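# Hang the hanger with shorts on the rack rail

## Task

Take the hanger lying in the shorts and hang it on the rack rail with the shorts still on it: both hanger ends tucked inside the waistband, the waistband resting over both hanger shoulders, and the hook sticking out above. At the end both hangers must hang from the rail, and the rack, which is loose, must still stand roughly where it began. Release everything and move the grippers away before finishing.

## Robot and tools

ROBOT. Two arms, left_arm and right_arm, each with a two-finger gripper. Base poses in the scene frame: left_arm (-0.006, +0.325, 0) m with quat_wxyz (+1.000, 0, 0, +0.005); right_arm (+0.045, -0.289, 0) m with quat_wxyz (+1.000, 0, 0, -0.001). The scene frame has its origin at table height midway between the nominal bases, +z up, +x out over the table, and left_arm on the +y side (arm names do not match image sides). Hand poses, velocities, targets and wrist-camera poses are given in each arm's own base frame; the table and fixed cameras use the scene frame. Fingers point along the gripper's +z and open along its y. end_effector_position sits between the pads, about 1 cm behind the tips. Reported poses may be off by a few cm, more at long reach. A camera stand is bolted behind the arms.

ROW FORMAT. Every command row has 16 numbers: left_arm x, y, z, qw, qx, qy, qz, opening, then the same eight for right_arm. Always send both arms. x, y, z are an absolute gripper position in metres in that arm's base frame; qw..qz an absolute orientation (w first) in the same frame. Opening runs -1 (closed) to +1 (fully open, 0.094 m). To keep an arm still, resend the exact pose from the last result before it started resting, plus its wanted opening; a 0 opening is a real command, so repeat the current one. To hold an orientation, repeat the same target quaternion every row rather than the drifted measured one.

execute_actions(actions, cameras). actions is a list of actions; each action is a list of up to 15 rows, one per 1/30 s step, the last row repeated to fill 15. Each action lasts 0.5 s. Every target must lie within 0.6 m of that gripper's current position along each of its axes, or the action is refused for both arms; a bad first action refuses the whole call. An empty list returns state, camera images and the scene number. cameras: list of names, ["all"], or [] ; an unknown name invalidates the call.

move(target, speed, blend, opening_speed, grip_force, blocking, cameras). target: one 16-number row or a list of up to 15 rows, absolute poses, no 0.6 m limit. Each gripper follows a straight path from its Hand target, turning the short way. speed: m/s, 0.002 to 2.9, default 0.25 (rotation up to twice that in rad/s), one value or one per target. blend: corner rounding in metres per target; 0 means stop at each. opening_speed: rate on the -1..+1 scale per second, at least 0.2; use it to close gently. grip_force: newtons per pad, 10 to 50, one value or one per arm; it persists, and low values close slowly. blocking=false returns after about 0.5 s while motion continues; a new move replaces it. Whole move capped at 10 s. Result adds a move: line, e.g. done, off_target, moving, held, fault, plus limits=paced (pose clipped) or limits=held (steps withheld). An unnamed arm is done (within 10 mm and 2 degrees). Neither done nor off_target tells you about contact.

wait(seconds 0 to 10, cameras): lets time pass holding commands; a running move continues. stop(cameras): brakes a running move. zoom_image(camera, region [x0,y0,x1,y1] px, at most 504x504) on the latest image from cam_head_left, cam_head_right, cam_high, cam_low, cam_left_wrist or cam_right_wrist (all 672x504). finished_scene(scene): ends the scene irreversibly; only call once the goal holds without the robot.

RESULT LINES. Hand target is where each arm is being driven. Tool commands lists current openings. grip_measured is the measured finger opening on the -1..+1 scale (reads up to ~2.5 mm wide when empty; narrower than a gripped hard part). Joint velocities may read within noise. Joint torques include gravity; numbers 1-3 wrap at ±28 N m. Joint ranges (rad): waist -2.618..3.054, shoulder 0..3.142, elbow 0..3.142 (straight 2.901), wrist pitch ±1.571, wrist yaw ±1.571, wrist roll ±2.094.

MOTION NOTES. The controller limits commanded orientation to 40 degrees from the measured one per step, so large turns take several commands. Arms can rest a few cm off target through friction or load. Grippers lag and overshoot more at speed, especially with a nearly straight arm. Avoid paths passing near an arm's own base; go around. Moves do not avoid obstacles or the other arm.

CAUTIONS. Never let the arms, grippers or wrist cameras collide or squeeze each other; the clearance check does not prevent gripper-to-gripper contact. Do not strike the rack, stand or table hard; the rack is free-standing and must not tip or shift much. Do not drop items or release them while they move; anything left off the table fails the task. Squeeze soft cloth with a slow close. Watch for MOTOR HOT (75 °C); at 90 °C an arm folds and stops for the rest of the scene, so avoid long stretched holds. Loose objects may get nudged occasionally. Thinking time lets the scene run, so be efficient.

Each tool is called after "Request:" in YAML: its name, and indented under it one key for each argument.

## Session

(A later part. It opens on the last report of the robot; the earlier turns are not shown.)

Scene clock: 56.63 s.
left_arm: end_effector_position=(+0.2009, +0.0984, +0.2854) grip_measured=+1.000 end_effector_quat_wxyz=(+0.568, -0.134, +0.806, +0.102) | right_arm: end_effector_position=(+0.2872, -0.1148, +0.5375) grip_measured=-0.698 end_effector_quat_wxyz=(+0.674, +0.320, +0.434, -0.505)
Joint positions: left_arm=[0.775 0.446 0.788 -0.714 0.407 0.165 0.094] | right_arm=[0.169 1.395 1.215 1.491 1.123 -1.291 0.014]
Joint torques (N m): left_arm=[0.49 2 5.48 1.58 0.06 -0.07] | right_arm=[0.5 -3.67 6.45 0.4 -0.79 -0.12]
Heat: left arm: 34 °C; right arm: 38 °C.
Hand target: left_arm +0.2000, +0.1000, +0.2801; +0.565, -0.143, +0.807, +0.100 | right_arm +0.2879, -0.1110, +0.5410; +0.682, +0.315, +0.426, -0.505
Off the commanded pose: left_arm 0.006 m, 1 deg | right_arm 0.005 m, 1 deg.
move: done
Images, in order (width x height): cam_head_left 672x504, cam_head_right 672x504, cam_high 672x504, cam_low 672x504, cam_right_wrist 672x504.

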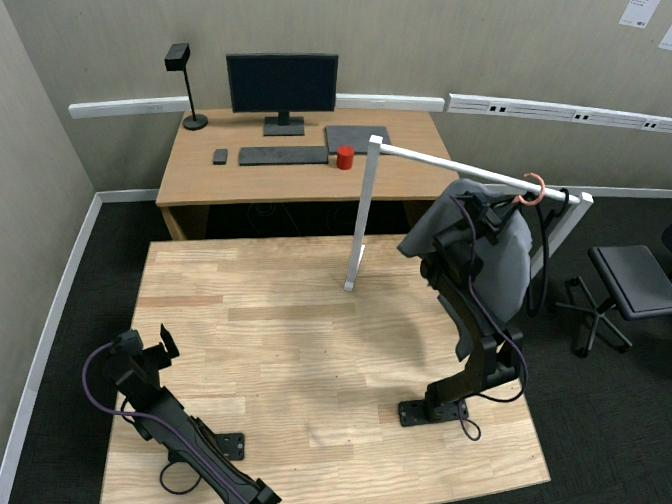

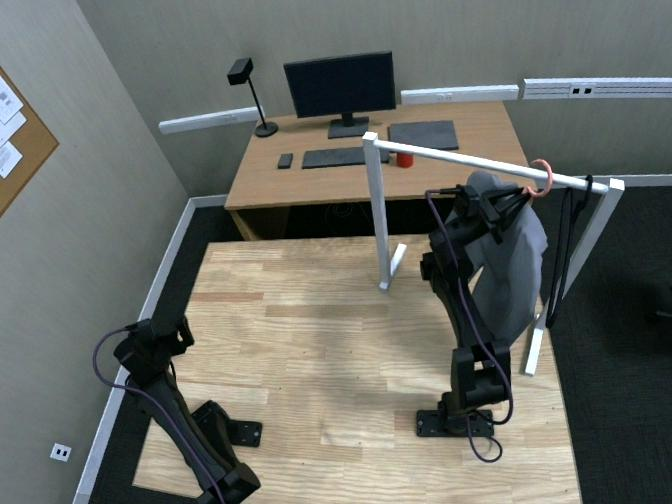

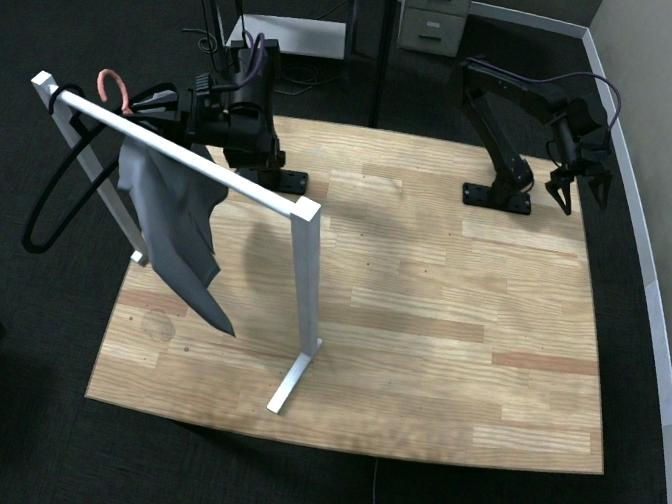

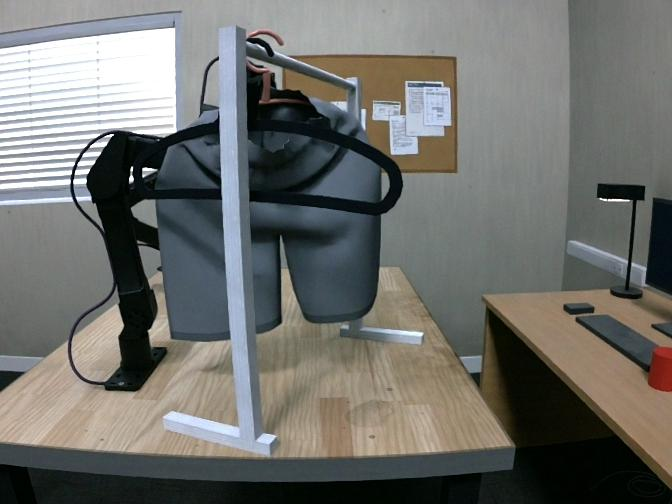

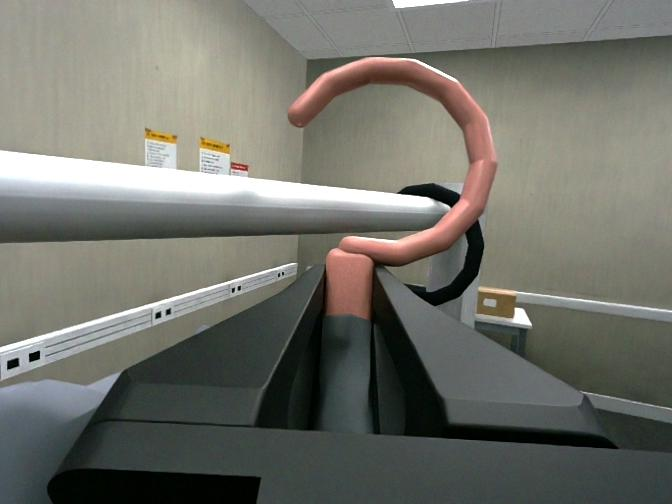

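Request:
move:
  target: [0.20,0.10,0.28,0.565,-0.143,0.807,0.100,1,0.313,-0.111,0.538,0.682,0.315,0.426,-0.505,-0.95]
  speed: 0.04
  cameras: ["cam_right_wrist","cam_low","cam_high","cam_head_right"]

Request:
zoom_image:
  camera: "cam_low"
  region: [220, 20, 380, 140]

Request:
zoom_image:
  camera: "cam_high"
  region: [60, 60, 220, 180]

Request:
zoom_image:
  camera: "cam_head_right"
  region: [470, 130, 630, 250]

Scene clock: 58.17 s.
left_arm: end_effector_position=(+0.2009, +0.0984, +0.2854) grip_measured=+1.000 end_effector_quat_wxyz=(+0.568, -0.134, +0.806, +0.102) | right_arm: end_effector_position=(+0.3150, -0.1101, +0.5258) grip_measured=-0.698 end_effector_quat_wxyz=(+0.667, +0.308, +0.446, -0.511)
Joint positions: left_arm=[0.775 0.446 0.788 -0.714 0.407 0.165 0.094] | right_arm=[0.169 1.476 1.246 1.495 1.123 -1.284 0.014]
Joint torques (N m): left_arm=[0.43 1.95 5.42 1.58 0.07 -0.1] | right_arm=[-0.69 -4.33 9.06 0.37 -0.85 0.13]
Heat: left arm: 34 °C; right arm: 38 °C.
Hand target: left_arm +0.2000, +0.1000, +0.2801; +0.565, -0.143, +0.807, +0.100 | right_arm +0.3124, -0.1108, +0.5375; +0.682, +0.315, +0.426, -0.505
Off the commanded pose: left_arm 0.006 m, 1 deg | right_arm 0.012 m, 3 deg.
move: off_target (right_arm)
Images, in order (width x height): cam_head_right 672x504, cam_high 672x504, cam_low 672x504, cam_right_wrist 672x504.

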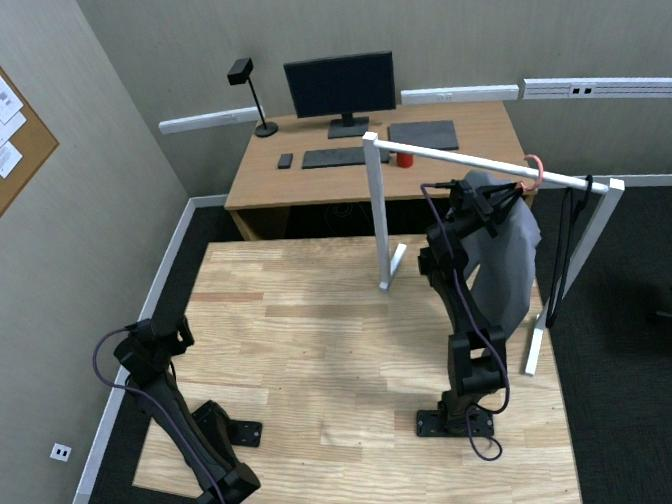

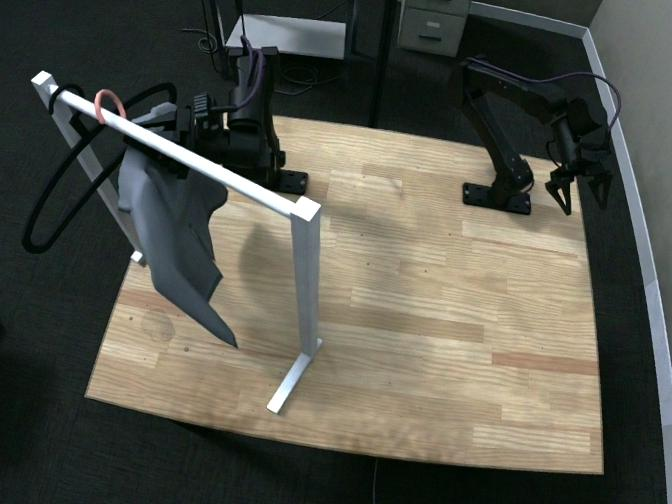

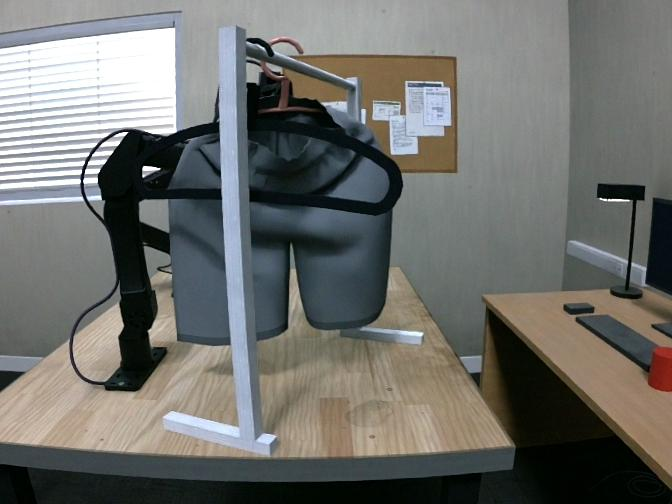

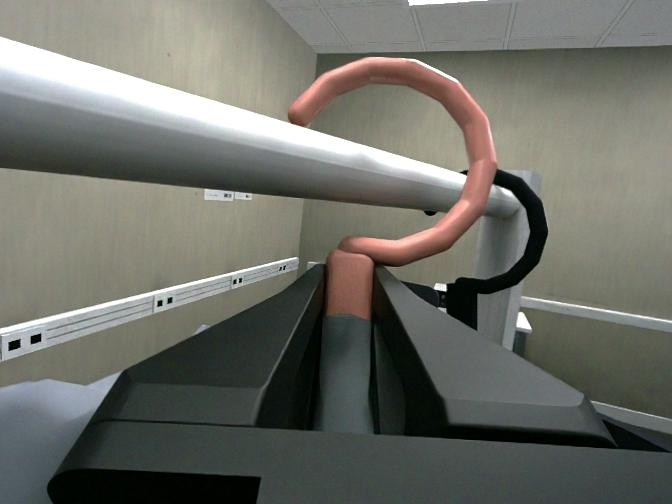

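Scaled by 3.150 from the camera's 672x504 image, which has a finer 960x720 frame.

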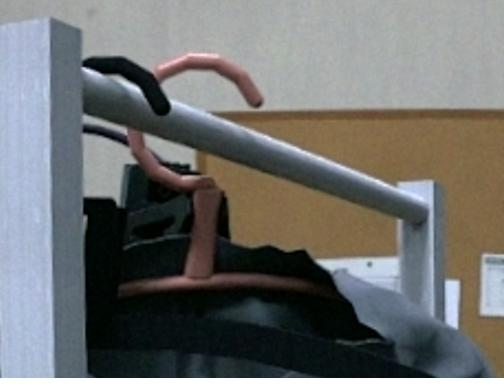

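Scaled by 3.150 from the camera's 672x504 image, which has a finer 960x720 frame.

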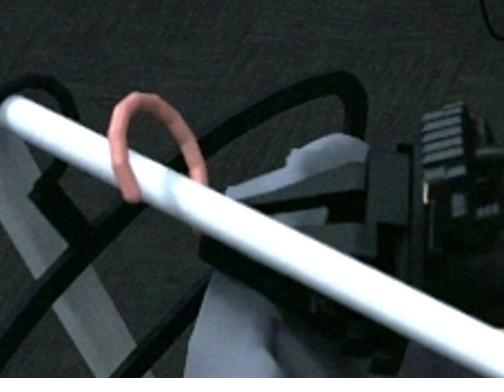

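Scaled by 3.150 from the camera's 672x504 image, which has a finer 960x720 frame.

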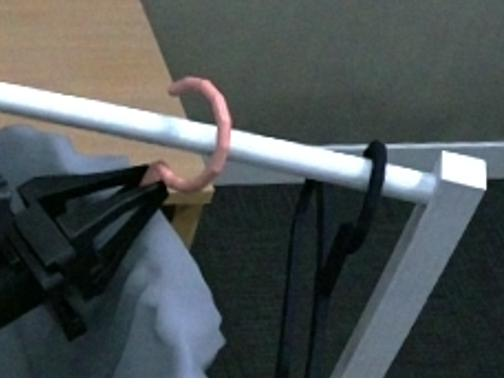

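Request:
move:
  target: [0.20,0.10,0.28,0.565,-0.143,0.807,0.100,1,0.322,-0.113,0.545,0.682,0.315,0.426,-0.505,-0.95]
  speed: 0.04
  cameras: ["cam_right_wrist","cam_low","cam_high","cam_head_right"]

Request:
zoom_image:
  camera: "cam_low"
  region: [220, 20, 380, 140]

Request:
zoom_image:
  camera: "cam_high"
  region: [60, 60, 220, 180]

Request:
zoom_image:
  camera: "cam_head_right"
  region: [470, 130, 630, 250]

Scene clock: 59.63 s.
left_arm: end_effector_position=(+0.2009, +0.0984, +0.2854) grip_measured=+1.000 end_effector_quat_wxyz=(+0.568, -0.134, +0.806, +0.102) | right_arm: end_effector_position=(+0.3219, -0.1123, +0.5334) grip_measured=-0.698 end_effector_quat_wxyz=(+0.669, +0.313, +0.443, -0.508)
Joint positions: left_arm=[0.775 0.446 0.788 -0.714 0.407 0.165 0.094] | right_arm=[0.158 1.503 1.303 1.456 1.123 -1.259 0.014]
Joint torques (N m): left_arm=[0.42 1.88 5.49 1.59 0.06 -0.11] | right_arm=[-0.8 -4.62 9.11 0.31 -0.88 0.16]
Heat: left arm: 34 °C; right arm: 38 °C.
Hand target: left_arm +0.2000, +0.1000, +0.2801; +0.565, -0.143, +0.807, +0.100 | right_arm +0.3215, -0.1128, +0.5445; +0.682, +0.315, +0.426, -0.505
Off the commanded pose: left_arm 0.006 m, 1 deg | right_arm 0.012 m, 2 deg.
move: off_target (right_arm)
Images, in order (width x height): cam_head_right 672x504, cam_high 672x504, cam_low 672x504, cam_right_wrist 672x504.

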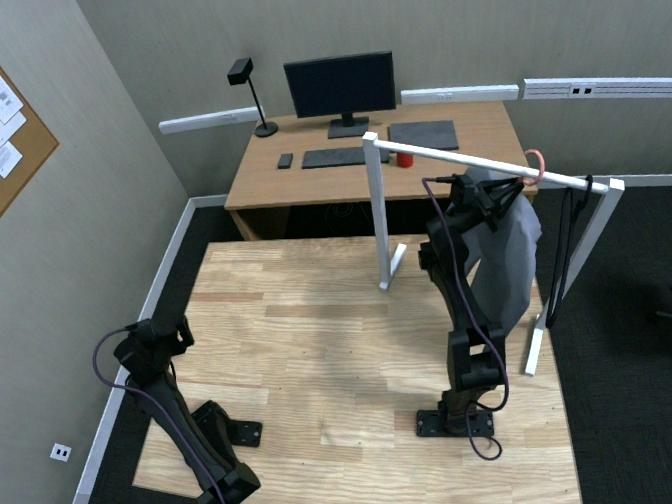

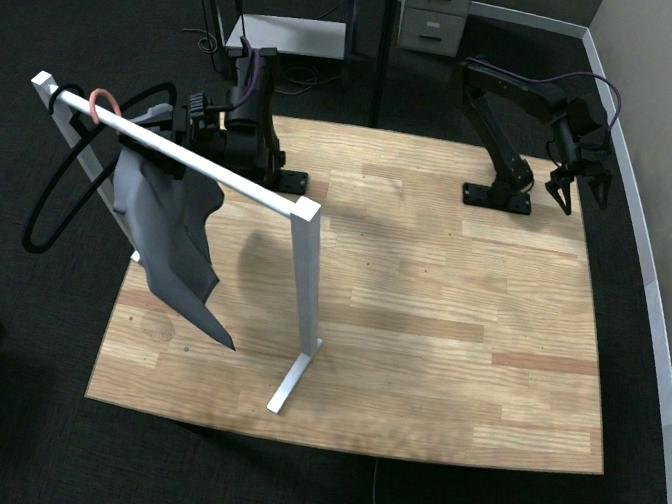

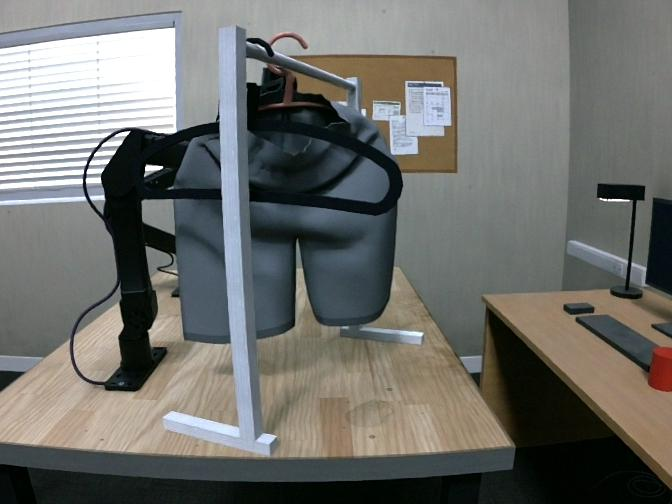

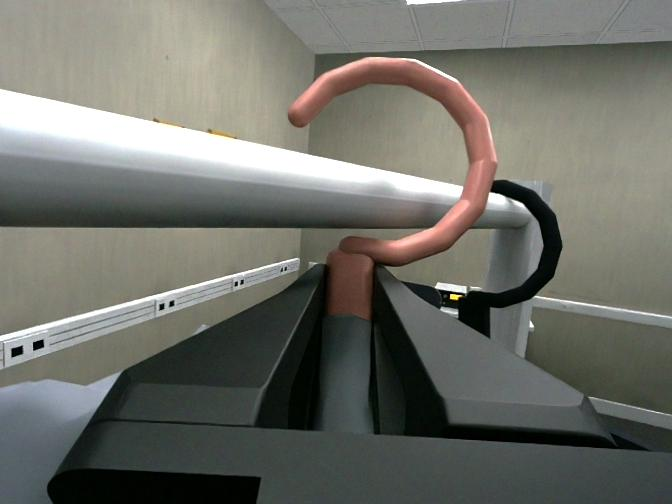

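Scaled by 3.150 from the camera's 672x504 image, which has a finer 960x720 frame.

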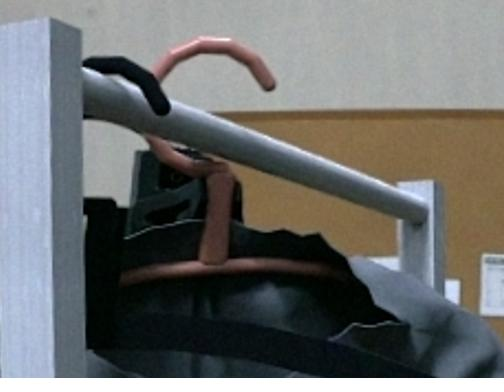

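Scaled by 3.150 from the camera's 672x504 image, which has a finer 960x720 frame.

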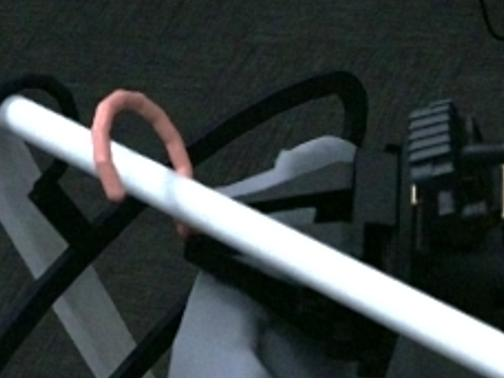

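Scaled by 3.150 from the camera's 672x504 image, which has a finer 960x720 frame.

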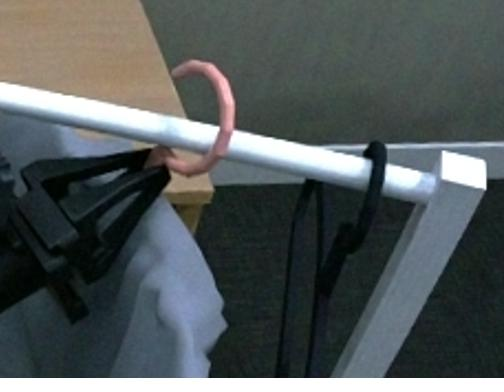

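Request:
move:
  target: [0.20,0.10,0.28,0.565,-0.143,0.807,0.100,1,0.327,-0.115,0.520,0.682,0.315,0.426,-0.505,-0.95]
  speed: 0.03
  cameras: ["cam_right_wrist","cam_low","cam_high","cam_head_right"]

Request:
zoom_image:
  camera: "cam_low"
  region: [220, 20, 380, 140]

Request:
zoom_image:
  camera: "cam_high"
  region: [60, 60, 220, 180]

Request:
zoom_image:
  camera: "cam_head_right"
  region: [470, 130, 630, 250]

Scene clock: 61.73 s.
left_arm: end_effector_position=(+0.2009, +0.0984, +0.2854) grip_measured=+1.000 end_effector_quat_wxyz=(+0.568, -0.134, +0.806, +0.102) | right_arm: end_effector_position=(+0.3239, -0.1151, +0.5209) grip_measured=-0.698 end_effector_quat_wxyz=(+0.673, +0.321, +0.437, -0.503)
Joint positions: left_arm=[0.775 0.446 0.788 -0.714 0.407 0.165 0.094] | right_arm=[0.148 1.516 1.265 1.511 1.123 -1.236 0.014]
Joint torques (N m): left_arm=[0.39 1.94 5.5 1.58 0.03 -0.08] | right_arm=[-0.65 -4.85 5.45 0.5 -0.86 0.12]
Heat: left arm: 34 °C; right arm: 38 °C.
Hand target: left_arm +0.2000, +0.1000, +0.2801; +0.565, -0.143, +0.807, +0.100 | right_arm +0.3269, -0.1149, +0.5200; +0.682, +0.315, +0.426, -0.505
Off the commanded pose: left_arm 0.006 m, 1 deg | right_arm 0.003 m, 2 deg.
move: done
Images, in order (width x height): cam_head_right 672x504, cam_high 672x504, cam_low 672x504, cam_right_wrist 672x504.

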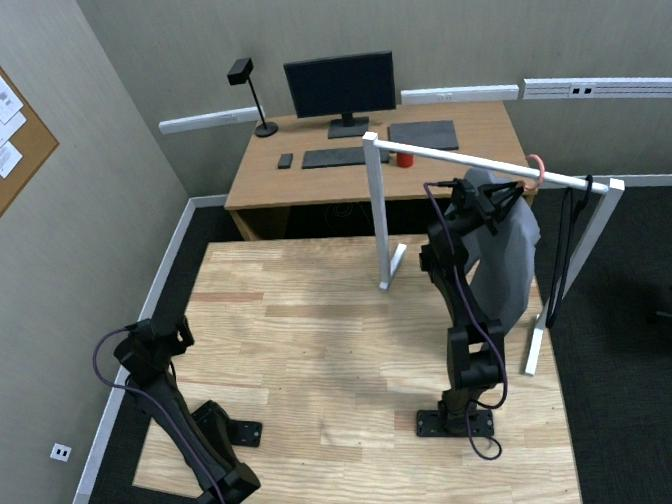

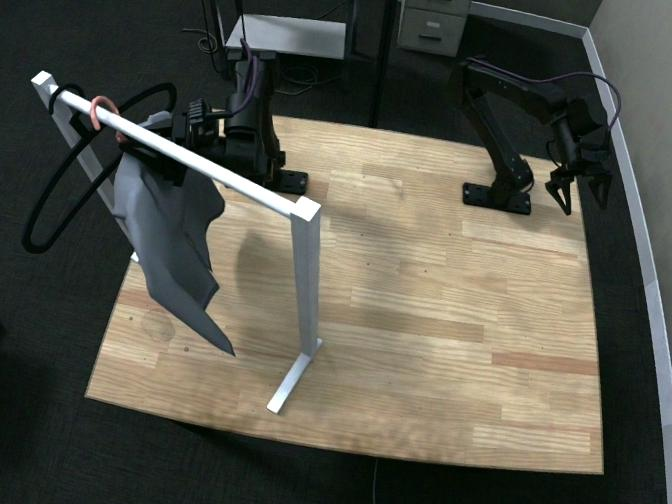

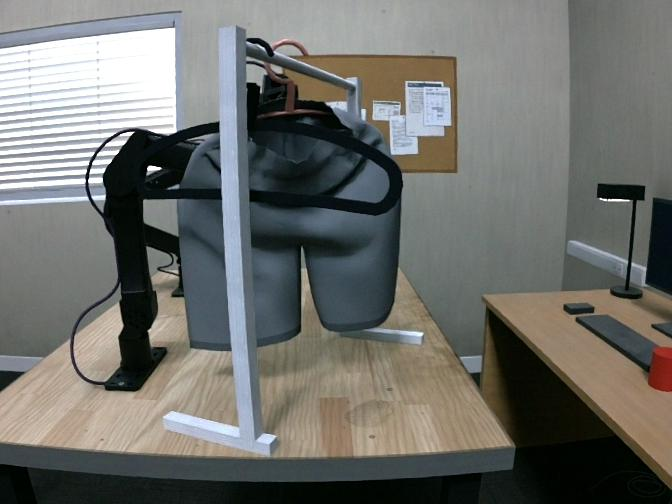

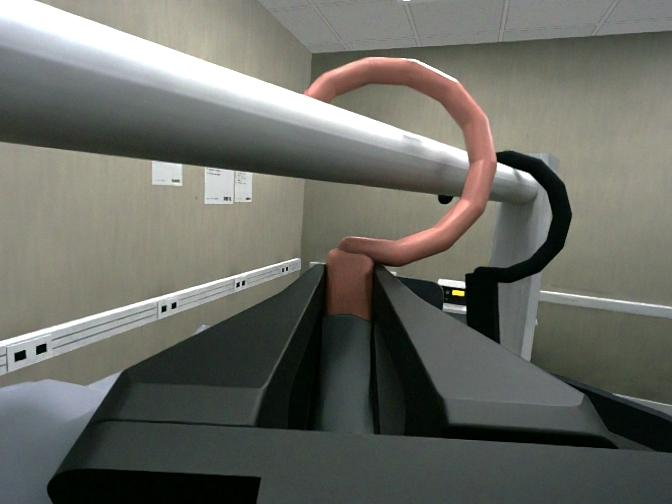

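Scaled by 3.150 from the camera's 672x504 image, which has a finer 960x720 frame.

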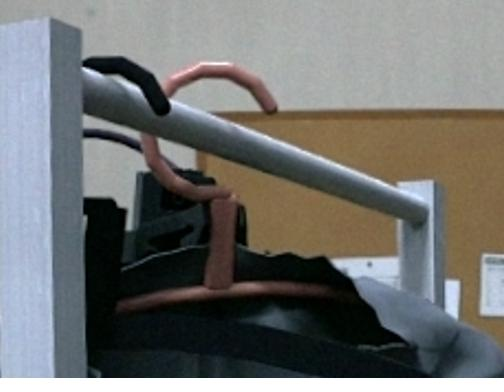

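Scaled by 3.150 from the camera's 672x504 image, which has a finer 960x720 frame.

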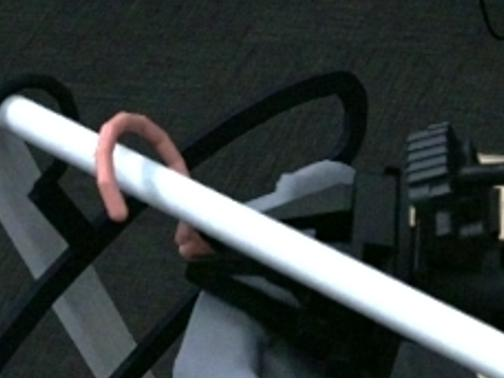

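Scaled by 3.150 from the camera's 672x504 image, which has a finer 960x720 frame.

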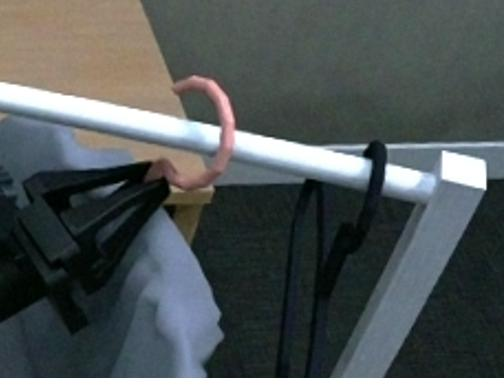

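Request:
move:
  target: [0.20,0.10,0.28,0.565,-0.143,0.807,0.100,1,0.329,-0.115,0.500,0.682,0.315,0.426,-0.505,-0.95]
  speed: 0.03
  cameras: ["cam_right_wrist","cam_low","cam_high","cam_head_right"]

Request:
zoom_image:
  camera: "cam_low"
  region: [220, 20, 380, 140]

Request:
zoom_image:
  camera: "cam_high"
  region: [60, 60, 220, 180]

Request:
zoom_image:
  camera: "cam_head_right"
  region: [470, 130, 630, 250]

Scene clock: 63.23 s.
left_arm: end_effector_position=(+0.2009, +0.0984, +0.2854) grip_measured=+1.000 end_effector_quat_wxyz=(+0.568, -0.134, +0.806, +0.102) | right_arm: end_effector_position=(+0.3273, -0.1132, +0.5064) grip_measured=-0.698 end_effector_quat_wxyz=(+0.684, +0.312, +0.431, -0.499)
Joint positions: left_arm=[0.775 0.446 0.788 -0.714 0.407 0.165 0.094] | right_arm=[0.144 1.516 1.193 1.558 1.092 -1.2 0.014]
Joint torques (N m): left_arm=[0.44 1.88 5.45 1.57 0.05 -0.08] | right_arm=[-0.76 -5.46 4.68 0.35 -0.56 0.25]
Heat: left arm: 34 °C; right arm: 38 °C.
Hand target: left_arm +0.2000, +0.1000, +0.2801; +0.565, -0.143, +0.807, +0.100 | right_arm +0.3290, -0.1153, +0.5003; +0.683, +0.311, +0.433, -0.500
Off the commanded pose: left_arm 0.006 m, 1 deg | right_arm 0.007 m, 1 deg.
joint sent to its limit (right arm) — joint 4 (wrist pitch), upper limit. The joint targets still meet the commanded pose.
move: done
Images, in order (width x height): cam_head_right 672x504, cam_high 672x504, cam_low 672x504, cam_right_wrist 672x504.

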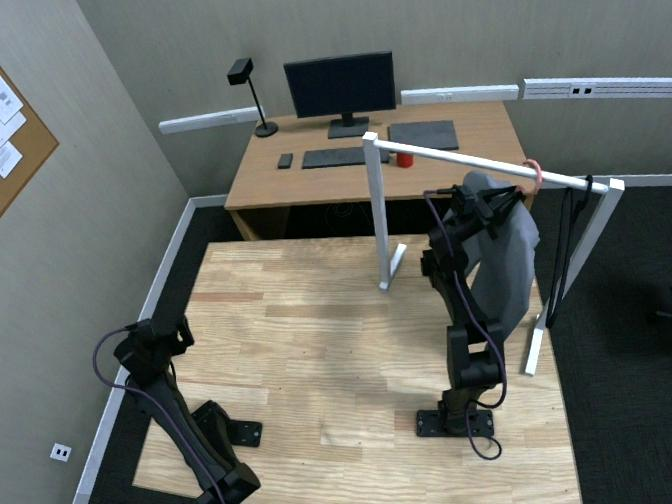

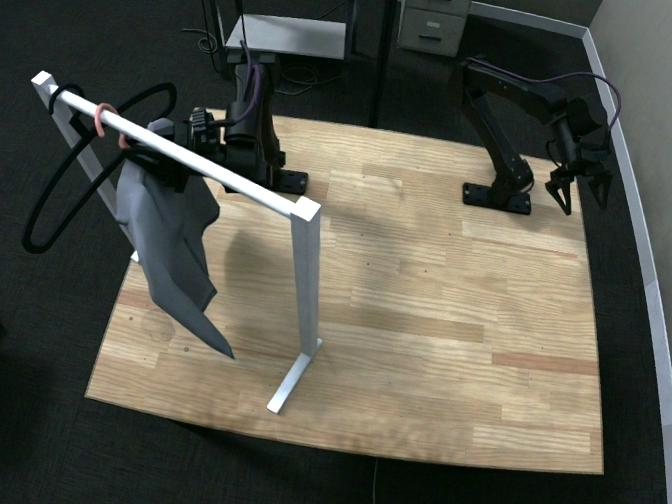

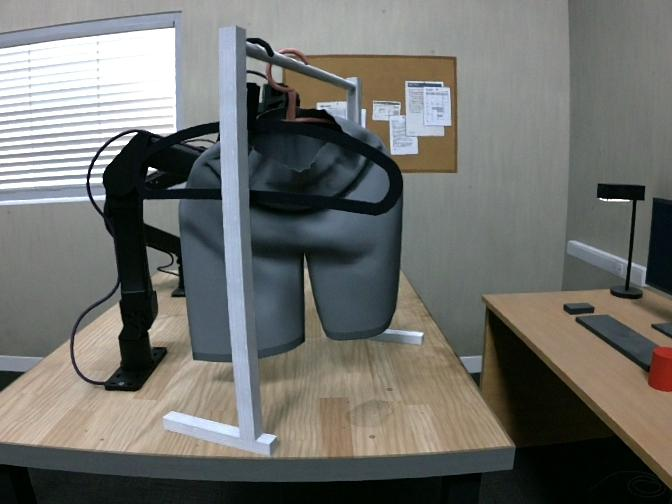

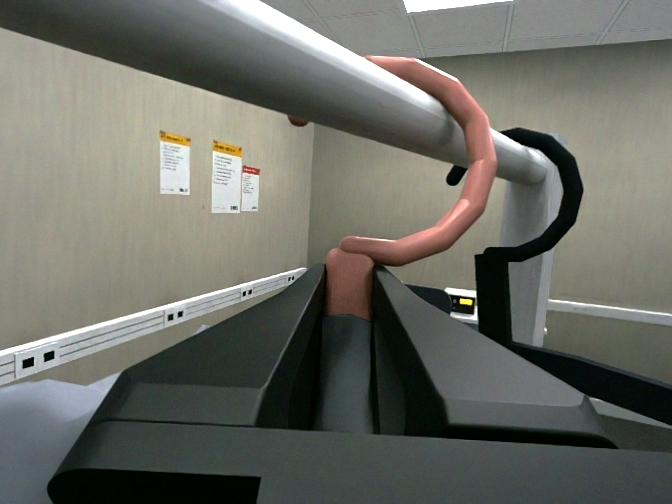

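Scaled by 3.150 from the camera's 672x504 image, which has a finer 960x720 frame.

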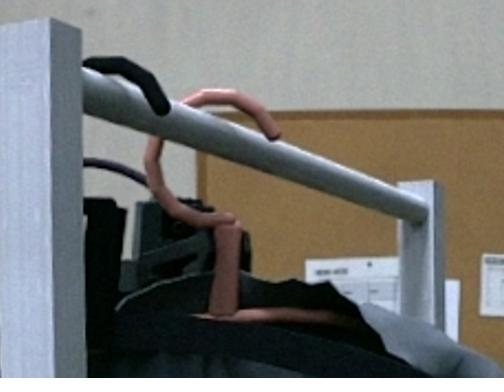

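Scaled by 3.150 from the camera's 672x504 image, which has a finer 960x720 frame.

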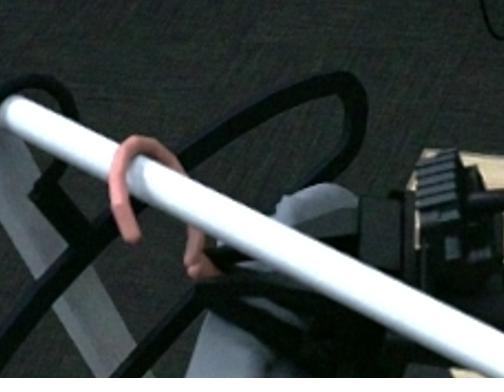

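Scaled by 3.150 from the camera's 672x504 image, which has a finer 960x720 frame.

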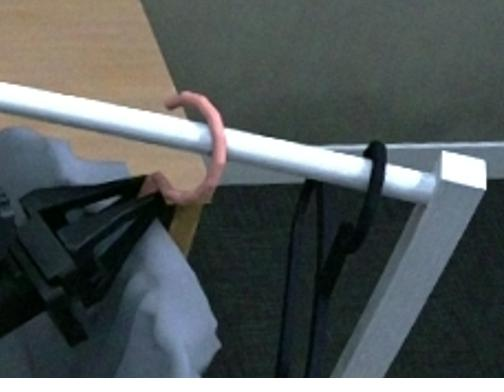

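Request:
move:
  target:
    - [0.20,0.10,0.28,0.565,-0.143,0.807,0.100,1,0.329,-0.115,0.496,0.684,0.312,0.431,-0.499,-0.95]
    - [0.20,0.10,0.28,0.565,-0.143,0.807,0.100,1,0.329,-0.115,0.496,0.684,0.312,0.431,-0.499,-0.1]
  speed: 0.03
  opening_speed: 0.5
  cameras: ["all"]

Request:
zoom_image:
  camera: "cam_low"
  region: [140, 20, 440, 360]

Request:
zoom_image:
  camera: "cam_high"
  region: [60, 60, 220, 180]

Request:
zoom_image:
  camera: "cam_head_right"
  region: [430, 130, 630, 280]

Scene clock: 66.53 s.
left_arm: end_effector_position=(+0.2009, +0.0984, +0.2854) grip_measured=+1.000 end_effector_quat_wxyz=(+0.568, -0.134, +0.806, +0.102) | right_arm: end_effector_position=(+0.3291, -0.1141, +0.4999) grip_measured=-0.102 end_effector_quat_wxyz=(+0.685, +0.312, +0.432, -0.497)
Joint positions: left_arm=[0.775 0.446 0.788 -0.714 0.407 0.165 0.094] | right_arm=[0.141 1.516 1.171 1.561 1.092 -1.179 0.042]
Joint torques (N m): left_arm=[0.51 1.96 5.56 1.58 0.06 -0.11] | right_arm=[-0.39 -6.11 4.94 0.38 -0.58 0.17]
Heat: left arm: 34 °C; right arm: 37 °C.
Hand target: left_arm +0.2000, +0.1000, +0.2801; +0.565, -0.143, +0.807, +0.100 | right_arm +0.3290, -0.1153, +0.4961; +0.684, +0.310, +0.434, -0.497
Off the commanded pose: left_arm 0.006 m, 1 deg | right_arm 0.004 m, 0 deg.
joint read past its limit (right arm) — joint 4 (wrist pitch), upper limit.
joint sent to its limit (right arm) — joint 4 (wrist pitch), upper limit. The joint targets still meet the commanded pose.
move: done

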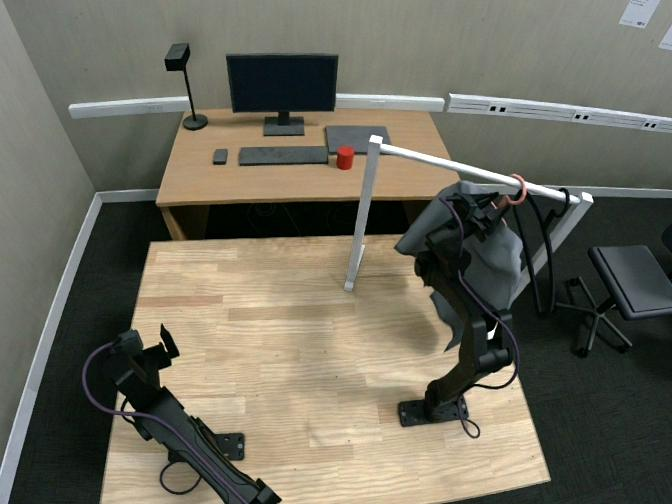

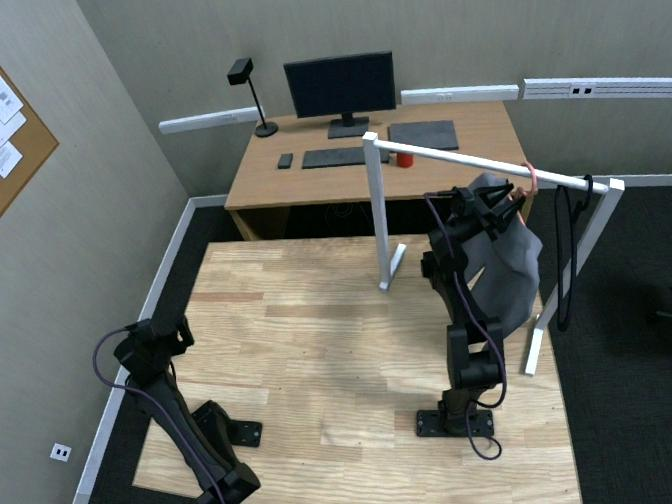

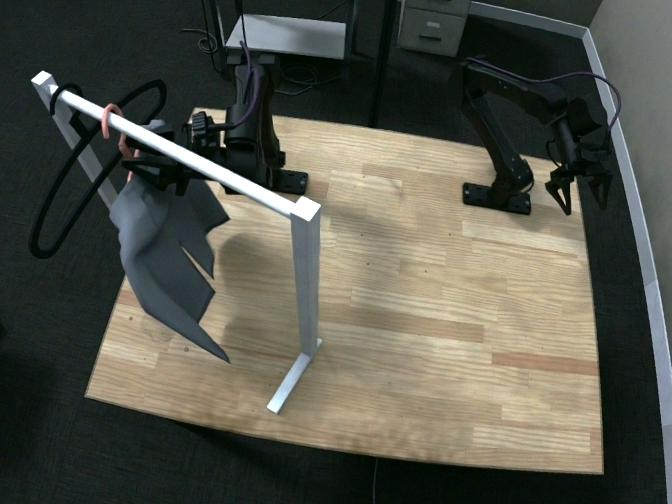

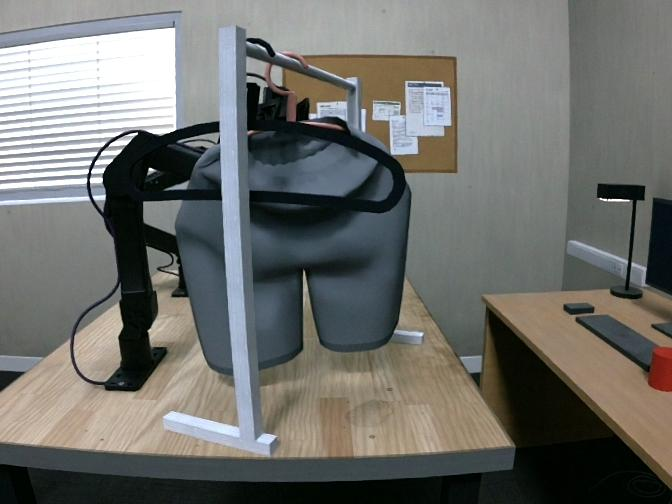

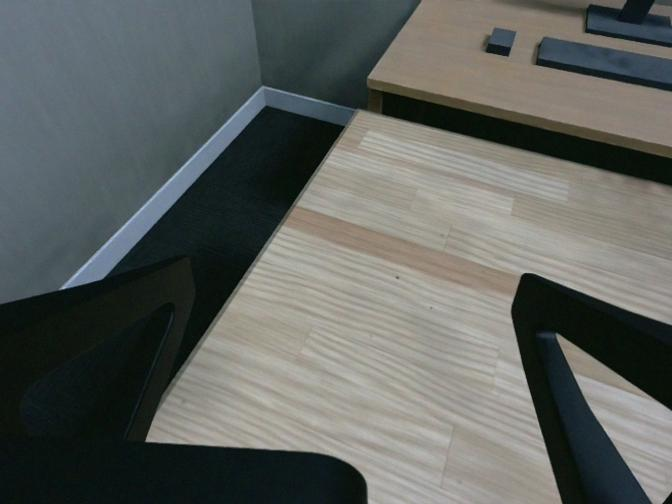

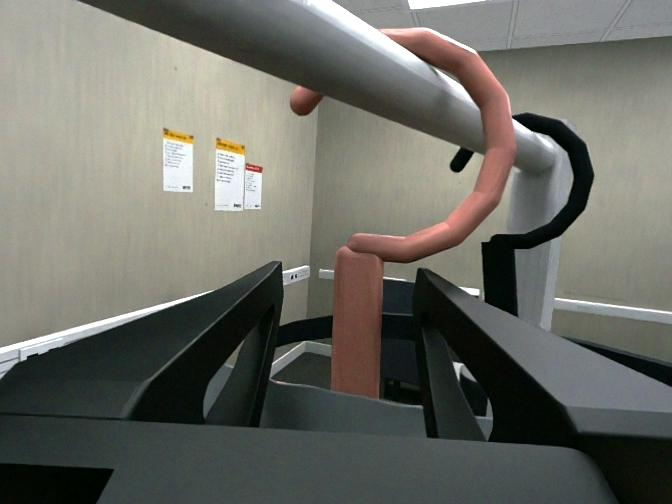

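Scaled by 1.482 from the camera's 672x504 image, which has a finer 960x720 frame.

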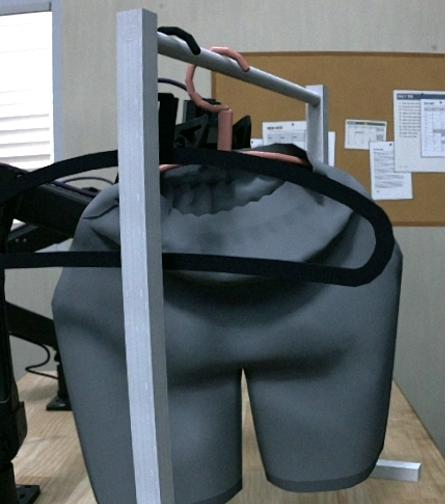

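Scaled by 3.150 from the camera's 672x504 image, which has a finer 960x720 frame.

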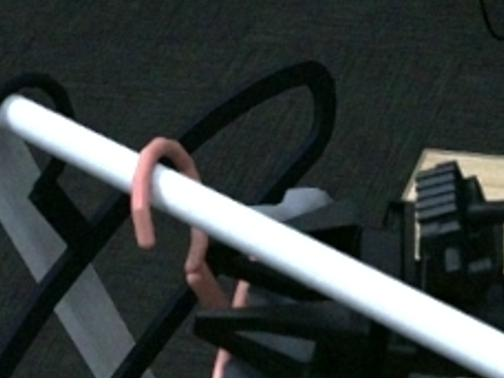

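Scaled by 2.520 from the camera's 672x504 image, which has a finer 960x720 frame.

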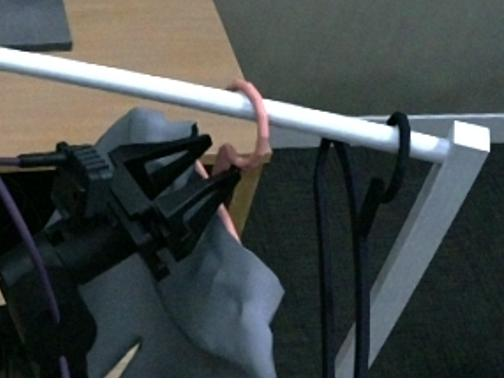

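Request:
move:
  target:
    - [0.20,0.10,0.28,0.565,-0.143,0.807,0.100,1,0.316,-0.075,0.497,0.684,0.312,0.431,-0.499,-0.1]
  speed: 0.04
  cameras: ["all"]

Request:
zoom_image:
  camera: "cam_low"
  region: [140, 20, 440, 360]

Request:
zoom_image:
  camera: "cam_high"
  region: [60, 60, 260, 240]

Request:
zoom_image:
  camera: "cam_head_right"
  region: [430, 130, 630, 280]

Scene clock: 68.93 s.
left_arm: end_effector_position=(+0.2009, +0.0984, +0.2854) grip_measured=+1.000 end_effector_quat_wxyz=(+0.568, -0.134, +0.806, +0.102) | right_arm: end_effector_position=(+0.3213, -0.0764, +0.4971) grip_measured=-0.102 end_effector_quat_wxyz=(+0.694, +0.285, +0.469, -0.466)
Joint positions: left_arm=[0.775 0.446 0.788 -0.714 0.407 0.165 0.094] | right_arm=[0.281 1.448 1.122 1.561 1.137 -1.248 0.042]
Joint torques (N m): left_arm=[0.38 2.1 5.53 1.57 0.06 -0.04] | right_arm=[0.38 -6.82 4.9 0.32 -0.58 -0.21]
Heat: left arm: 34 °C; right arm: 37 °C.
Hand target: left_arm +0.2000, +0.1000, +0.2801; +0.565, -0.143, +0.807, +0.100 | right_arm +0.3163, -0.0756, +0.4973; +0.693, +0.281, +0.471, -0.467
Off the commanded pose: left_arm 0.006 m, 1 deg | right_arm 0.005 m, 7 deg.
joint read past its limit (right arm) — joint 4 (wrist pitch), upper limit.
joint sent to its limit (right arm) — joint 4 (wrist pitch), upper limit. The joint targets are off in orientation, not in position.
move: off_target (right_arm)

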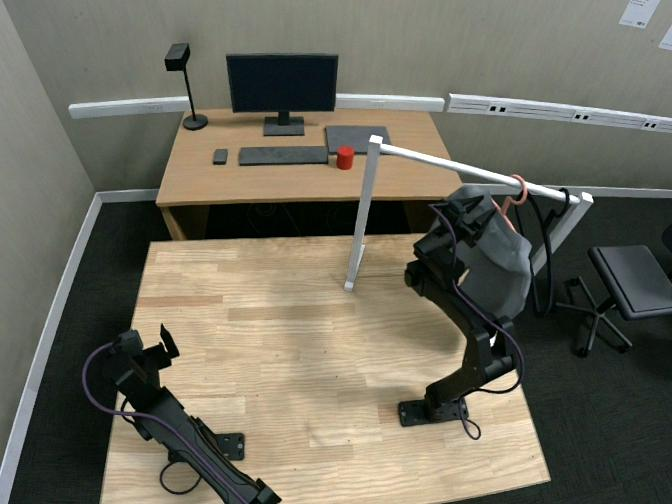

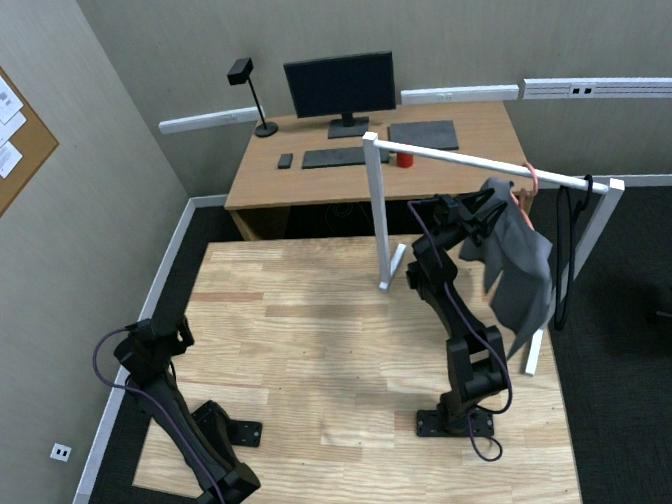

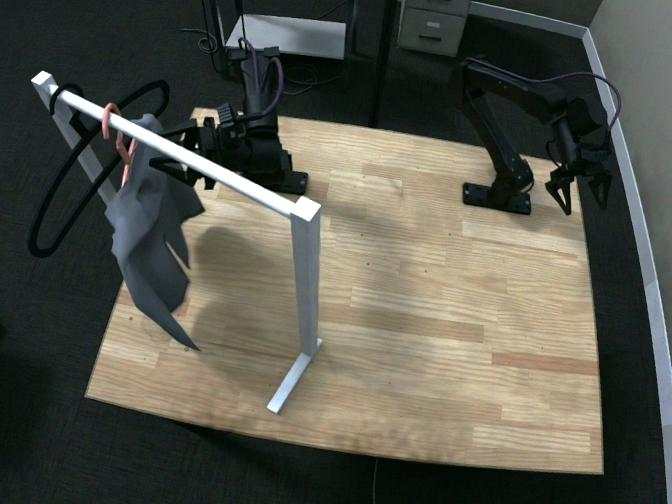

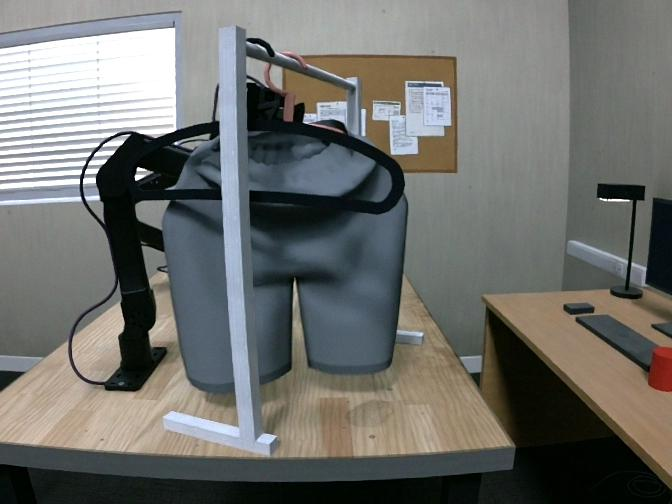

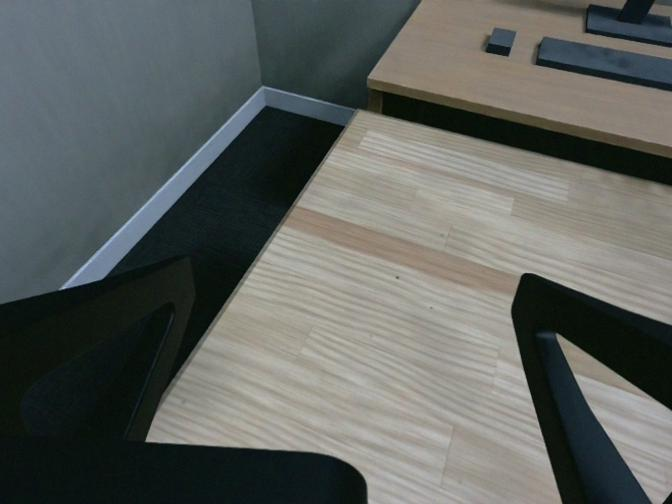

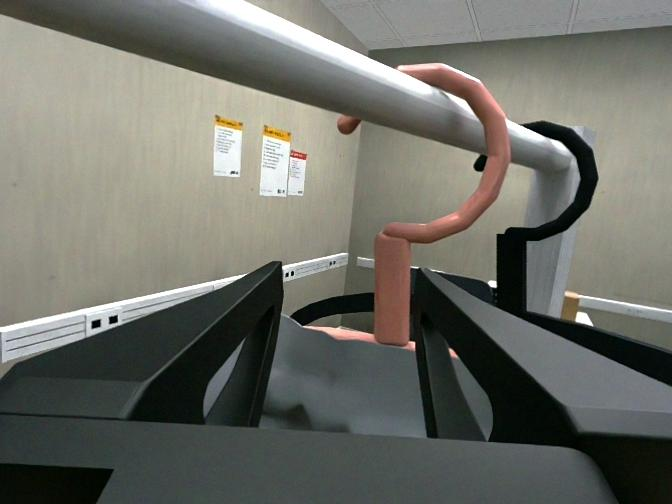

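Scaled by 1.482 from the camera's 672x504 image, which has a finer 960x720 frame.

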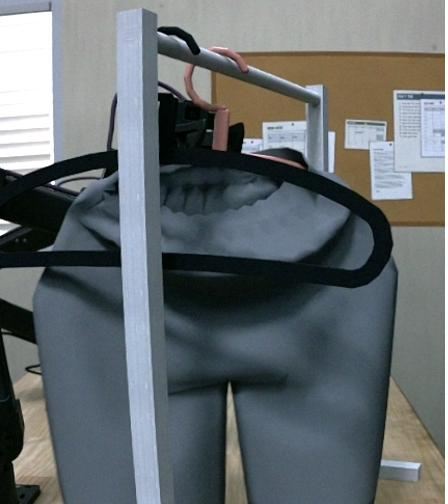

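Scaled by 2.520 from the camera's 672x504 image, which has a finer 960x720 frame.

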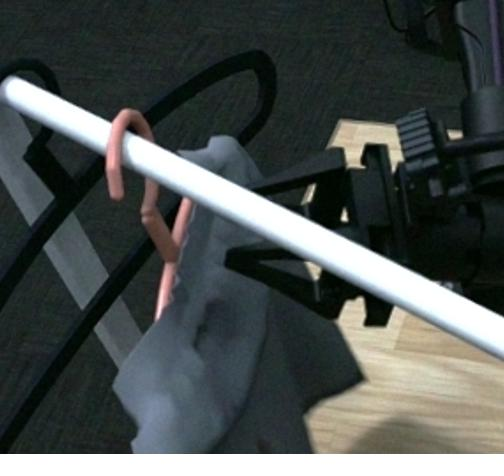

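Scaled by 2.520 from the camera's 672x504 image, which has a finer 960x720 frame.

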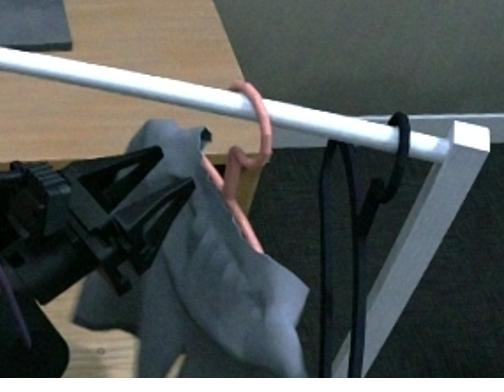

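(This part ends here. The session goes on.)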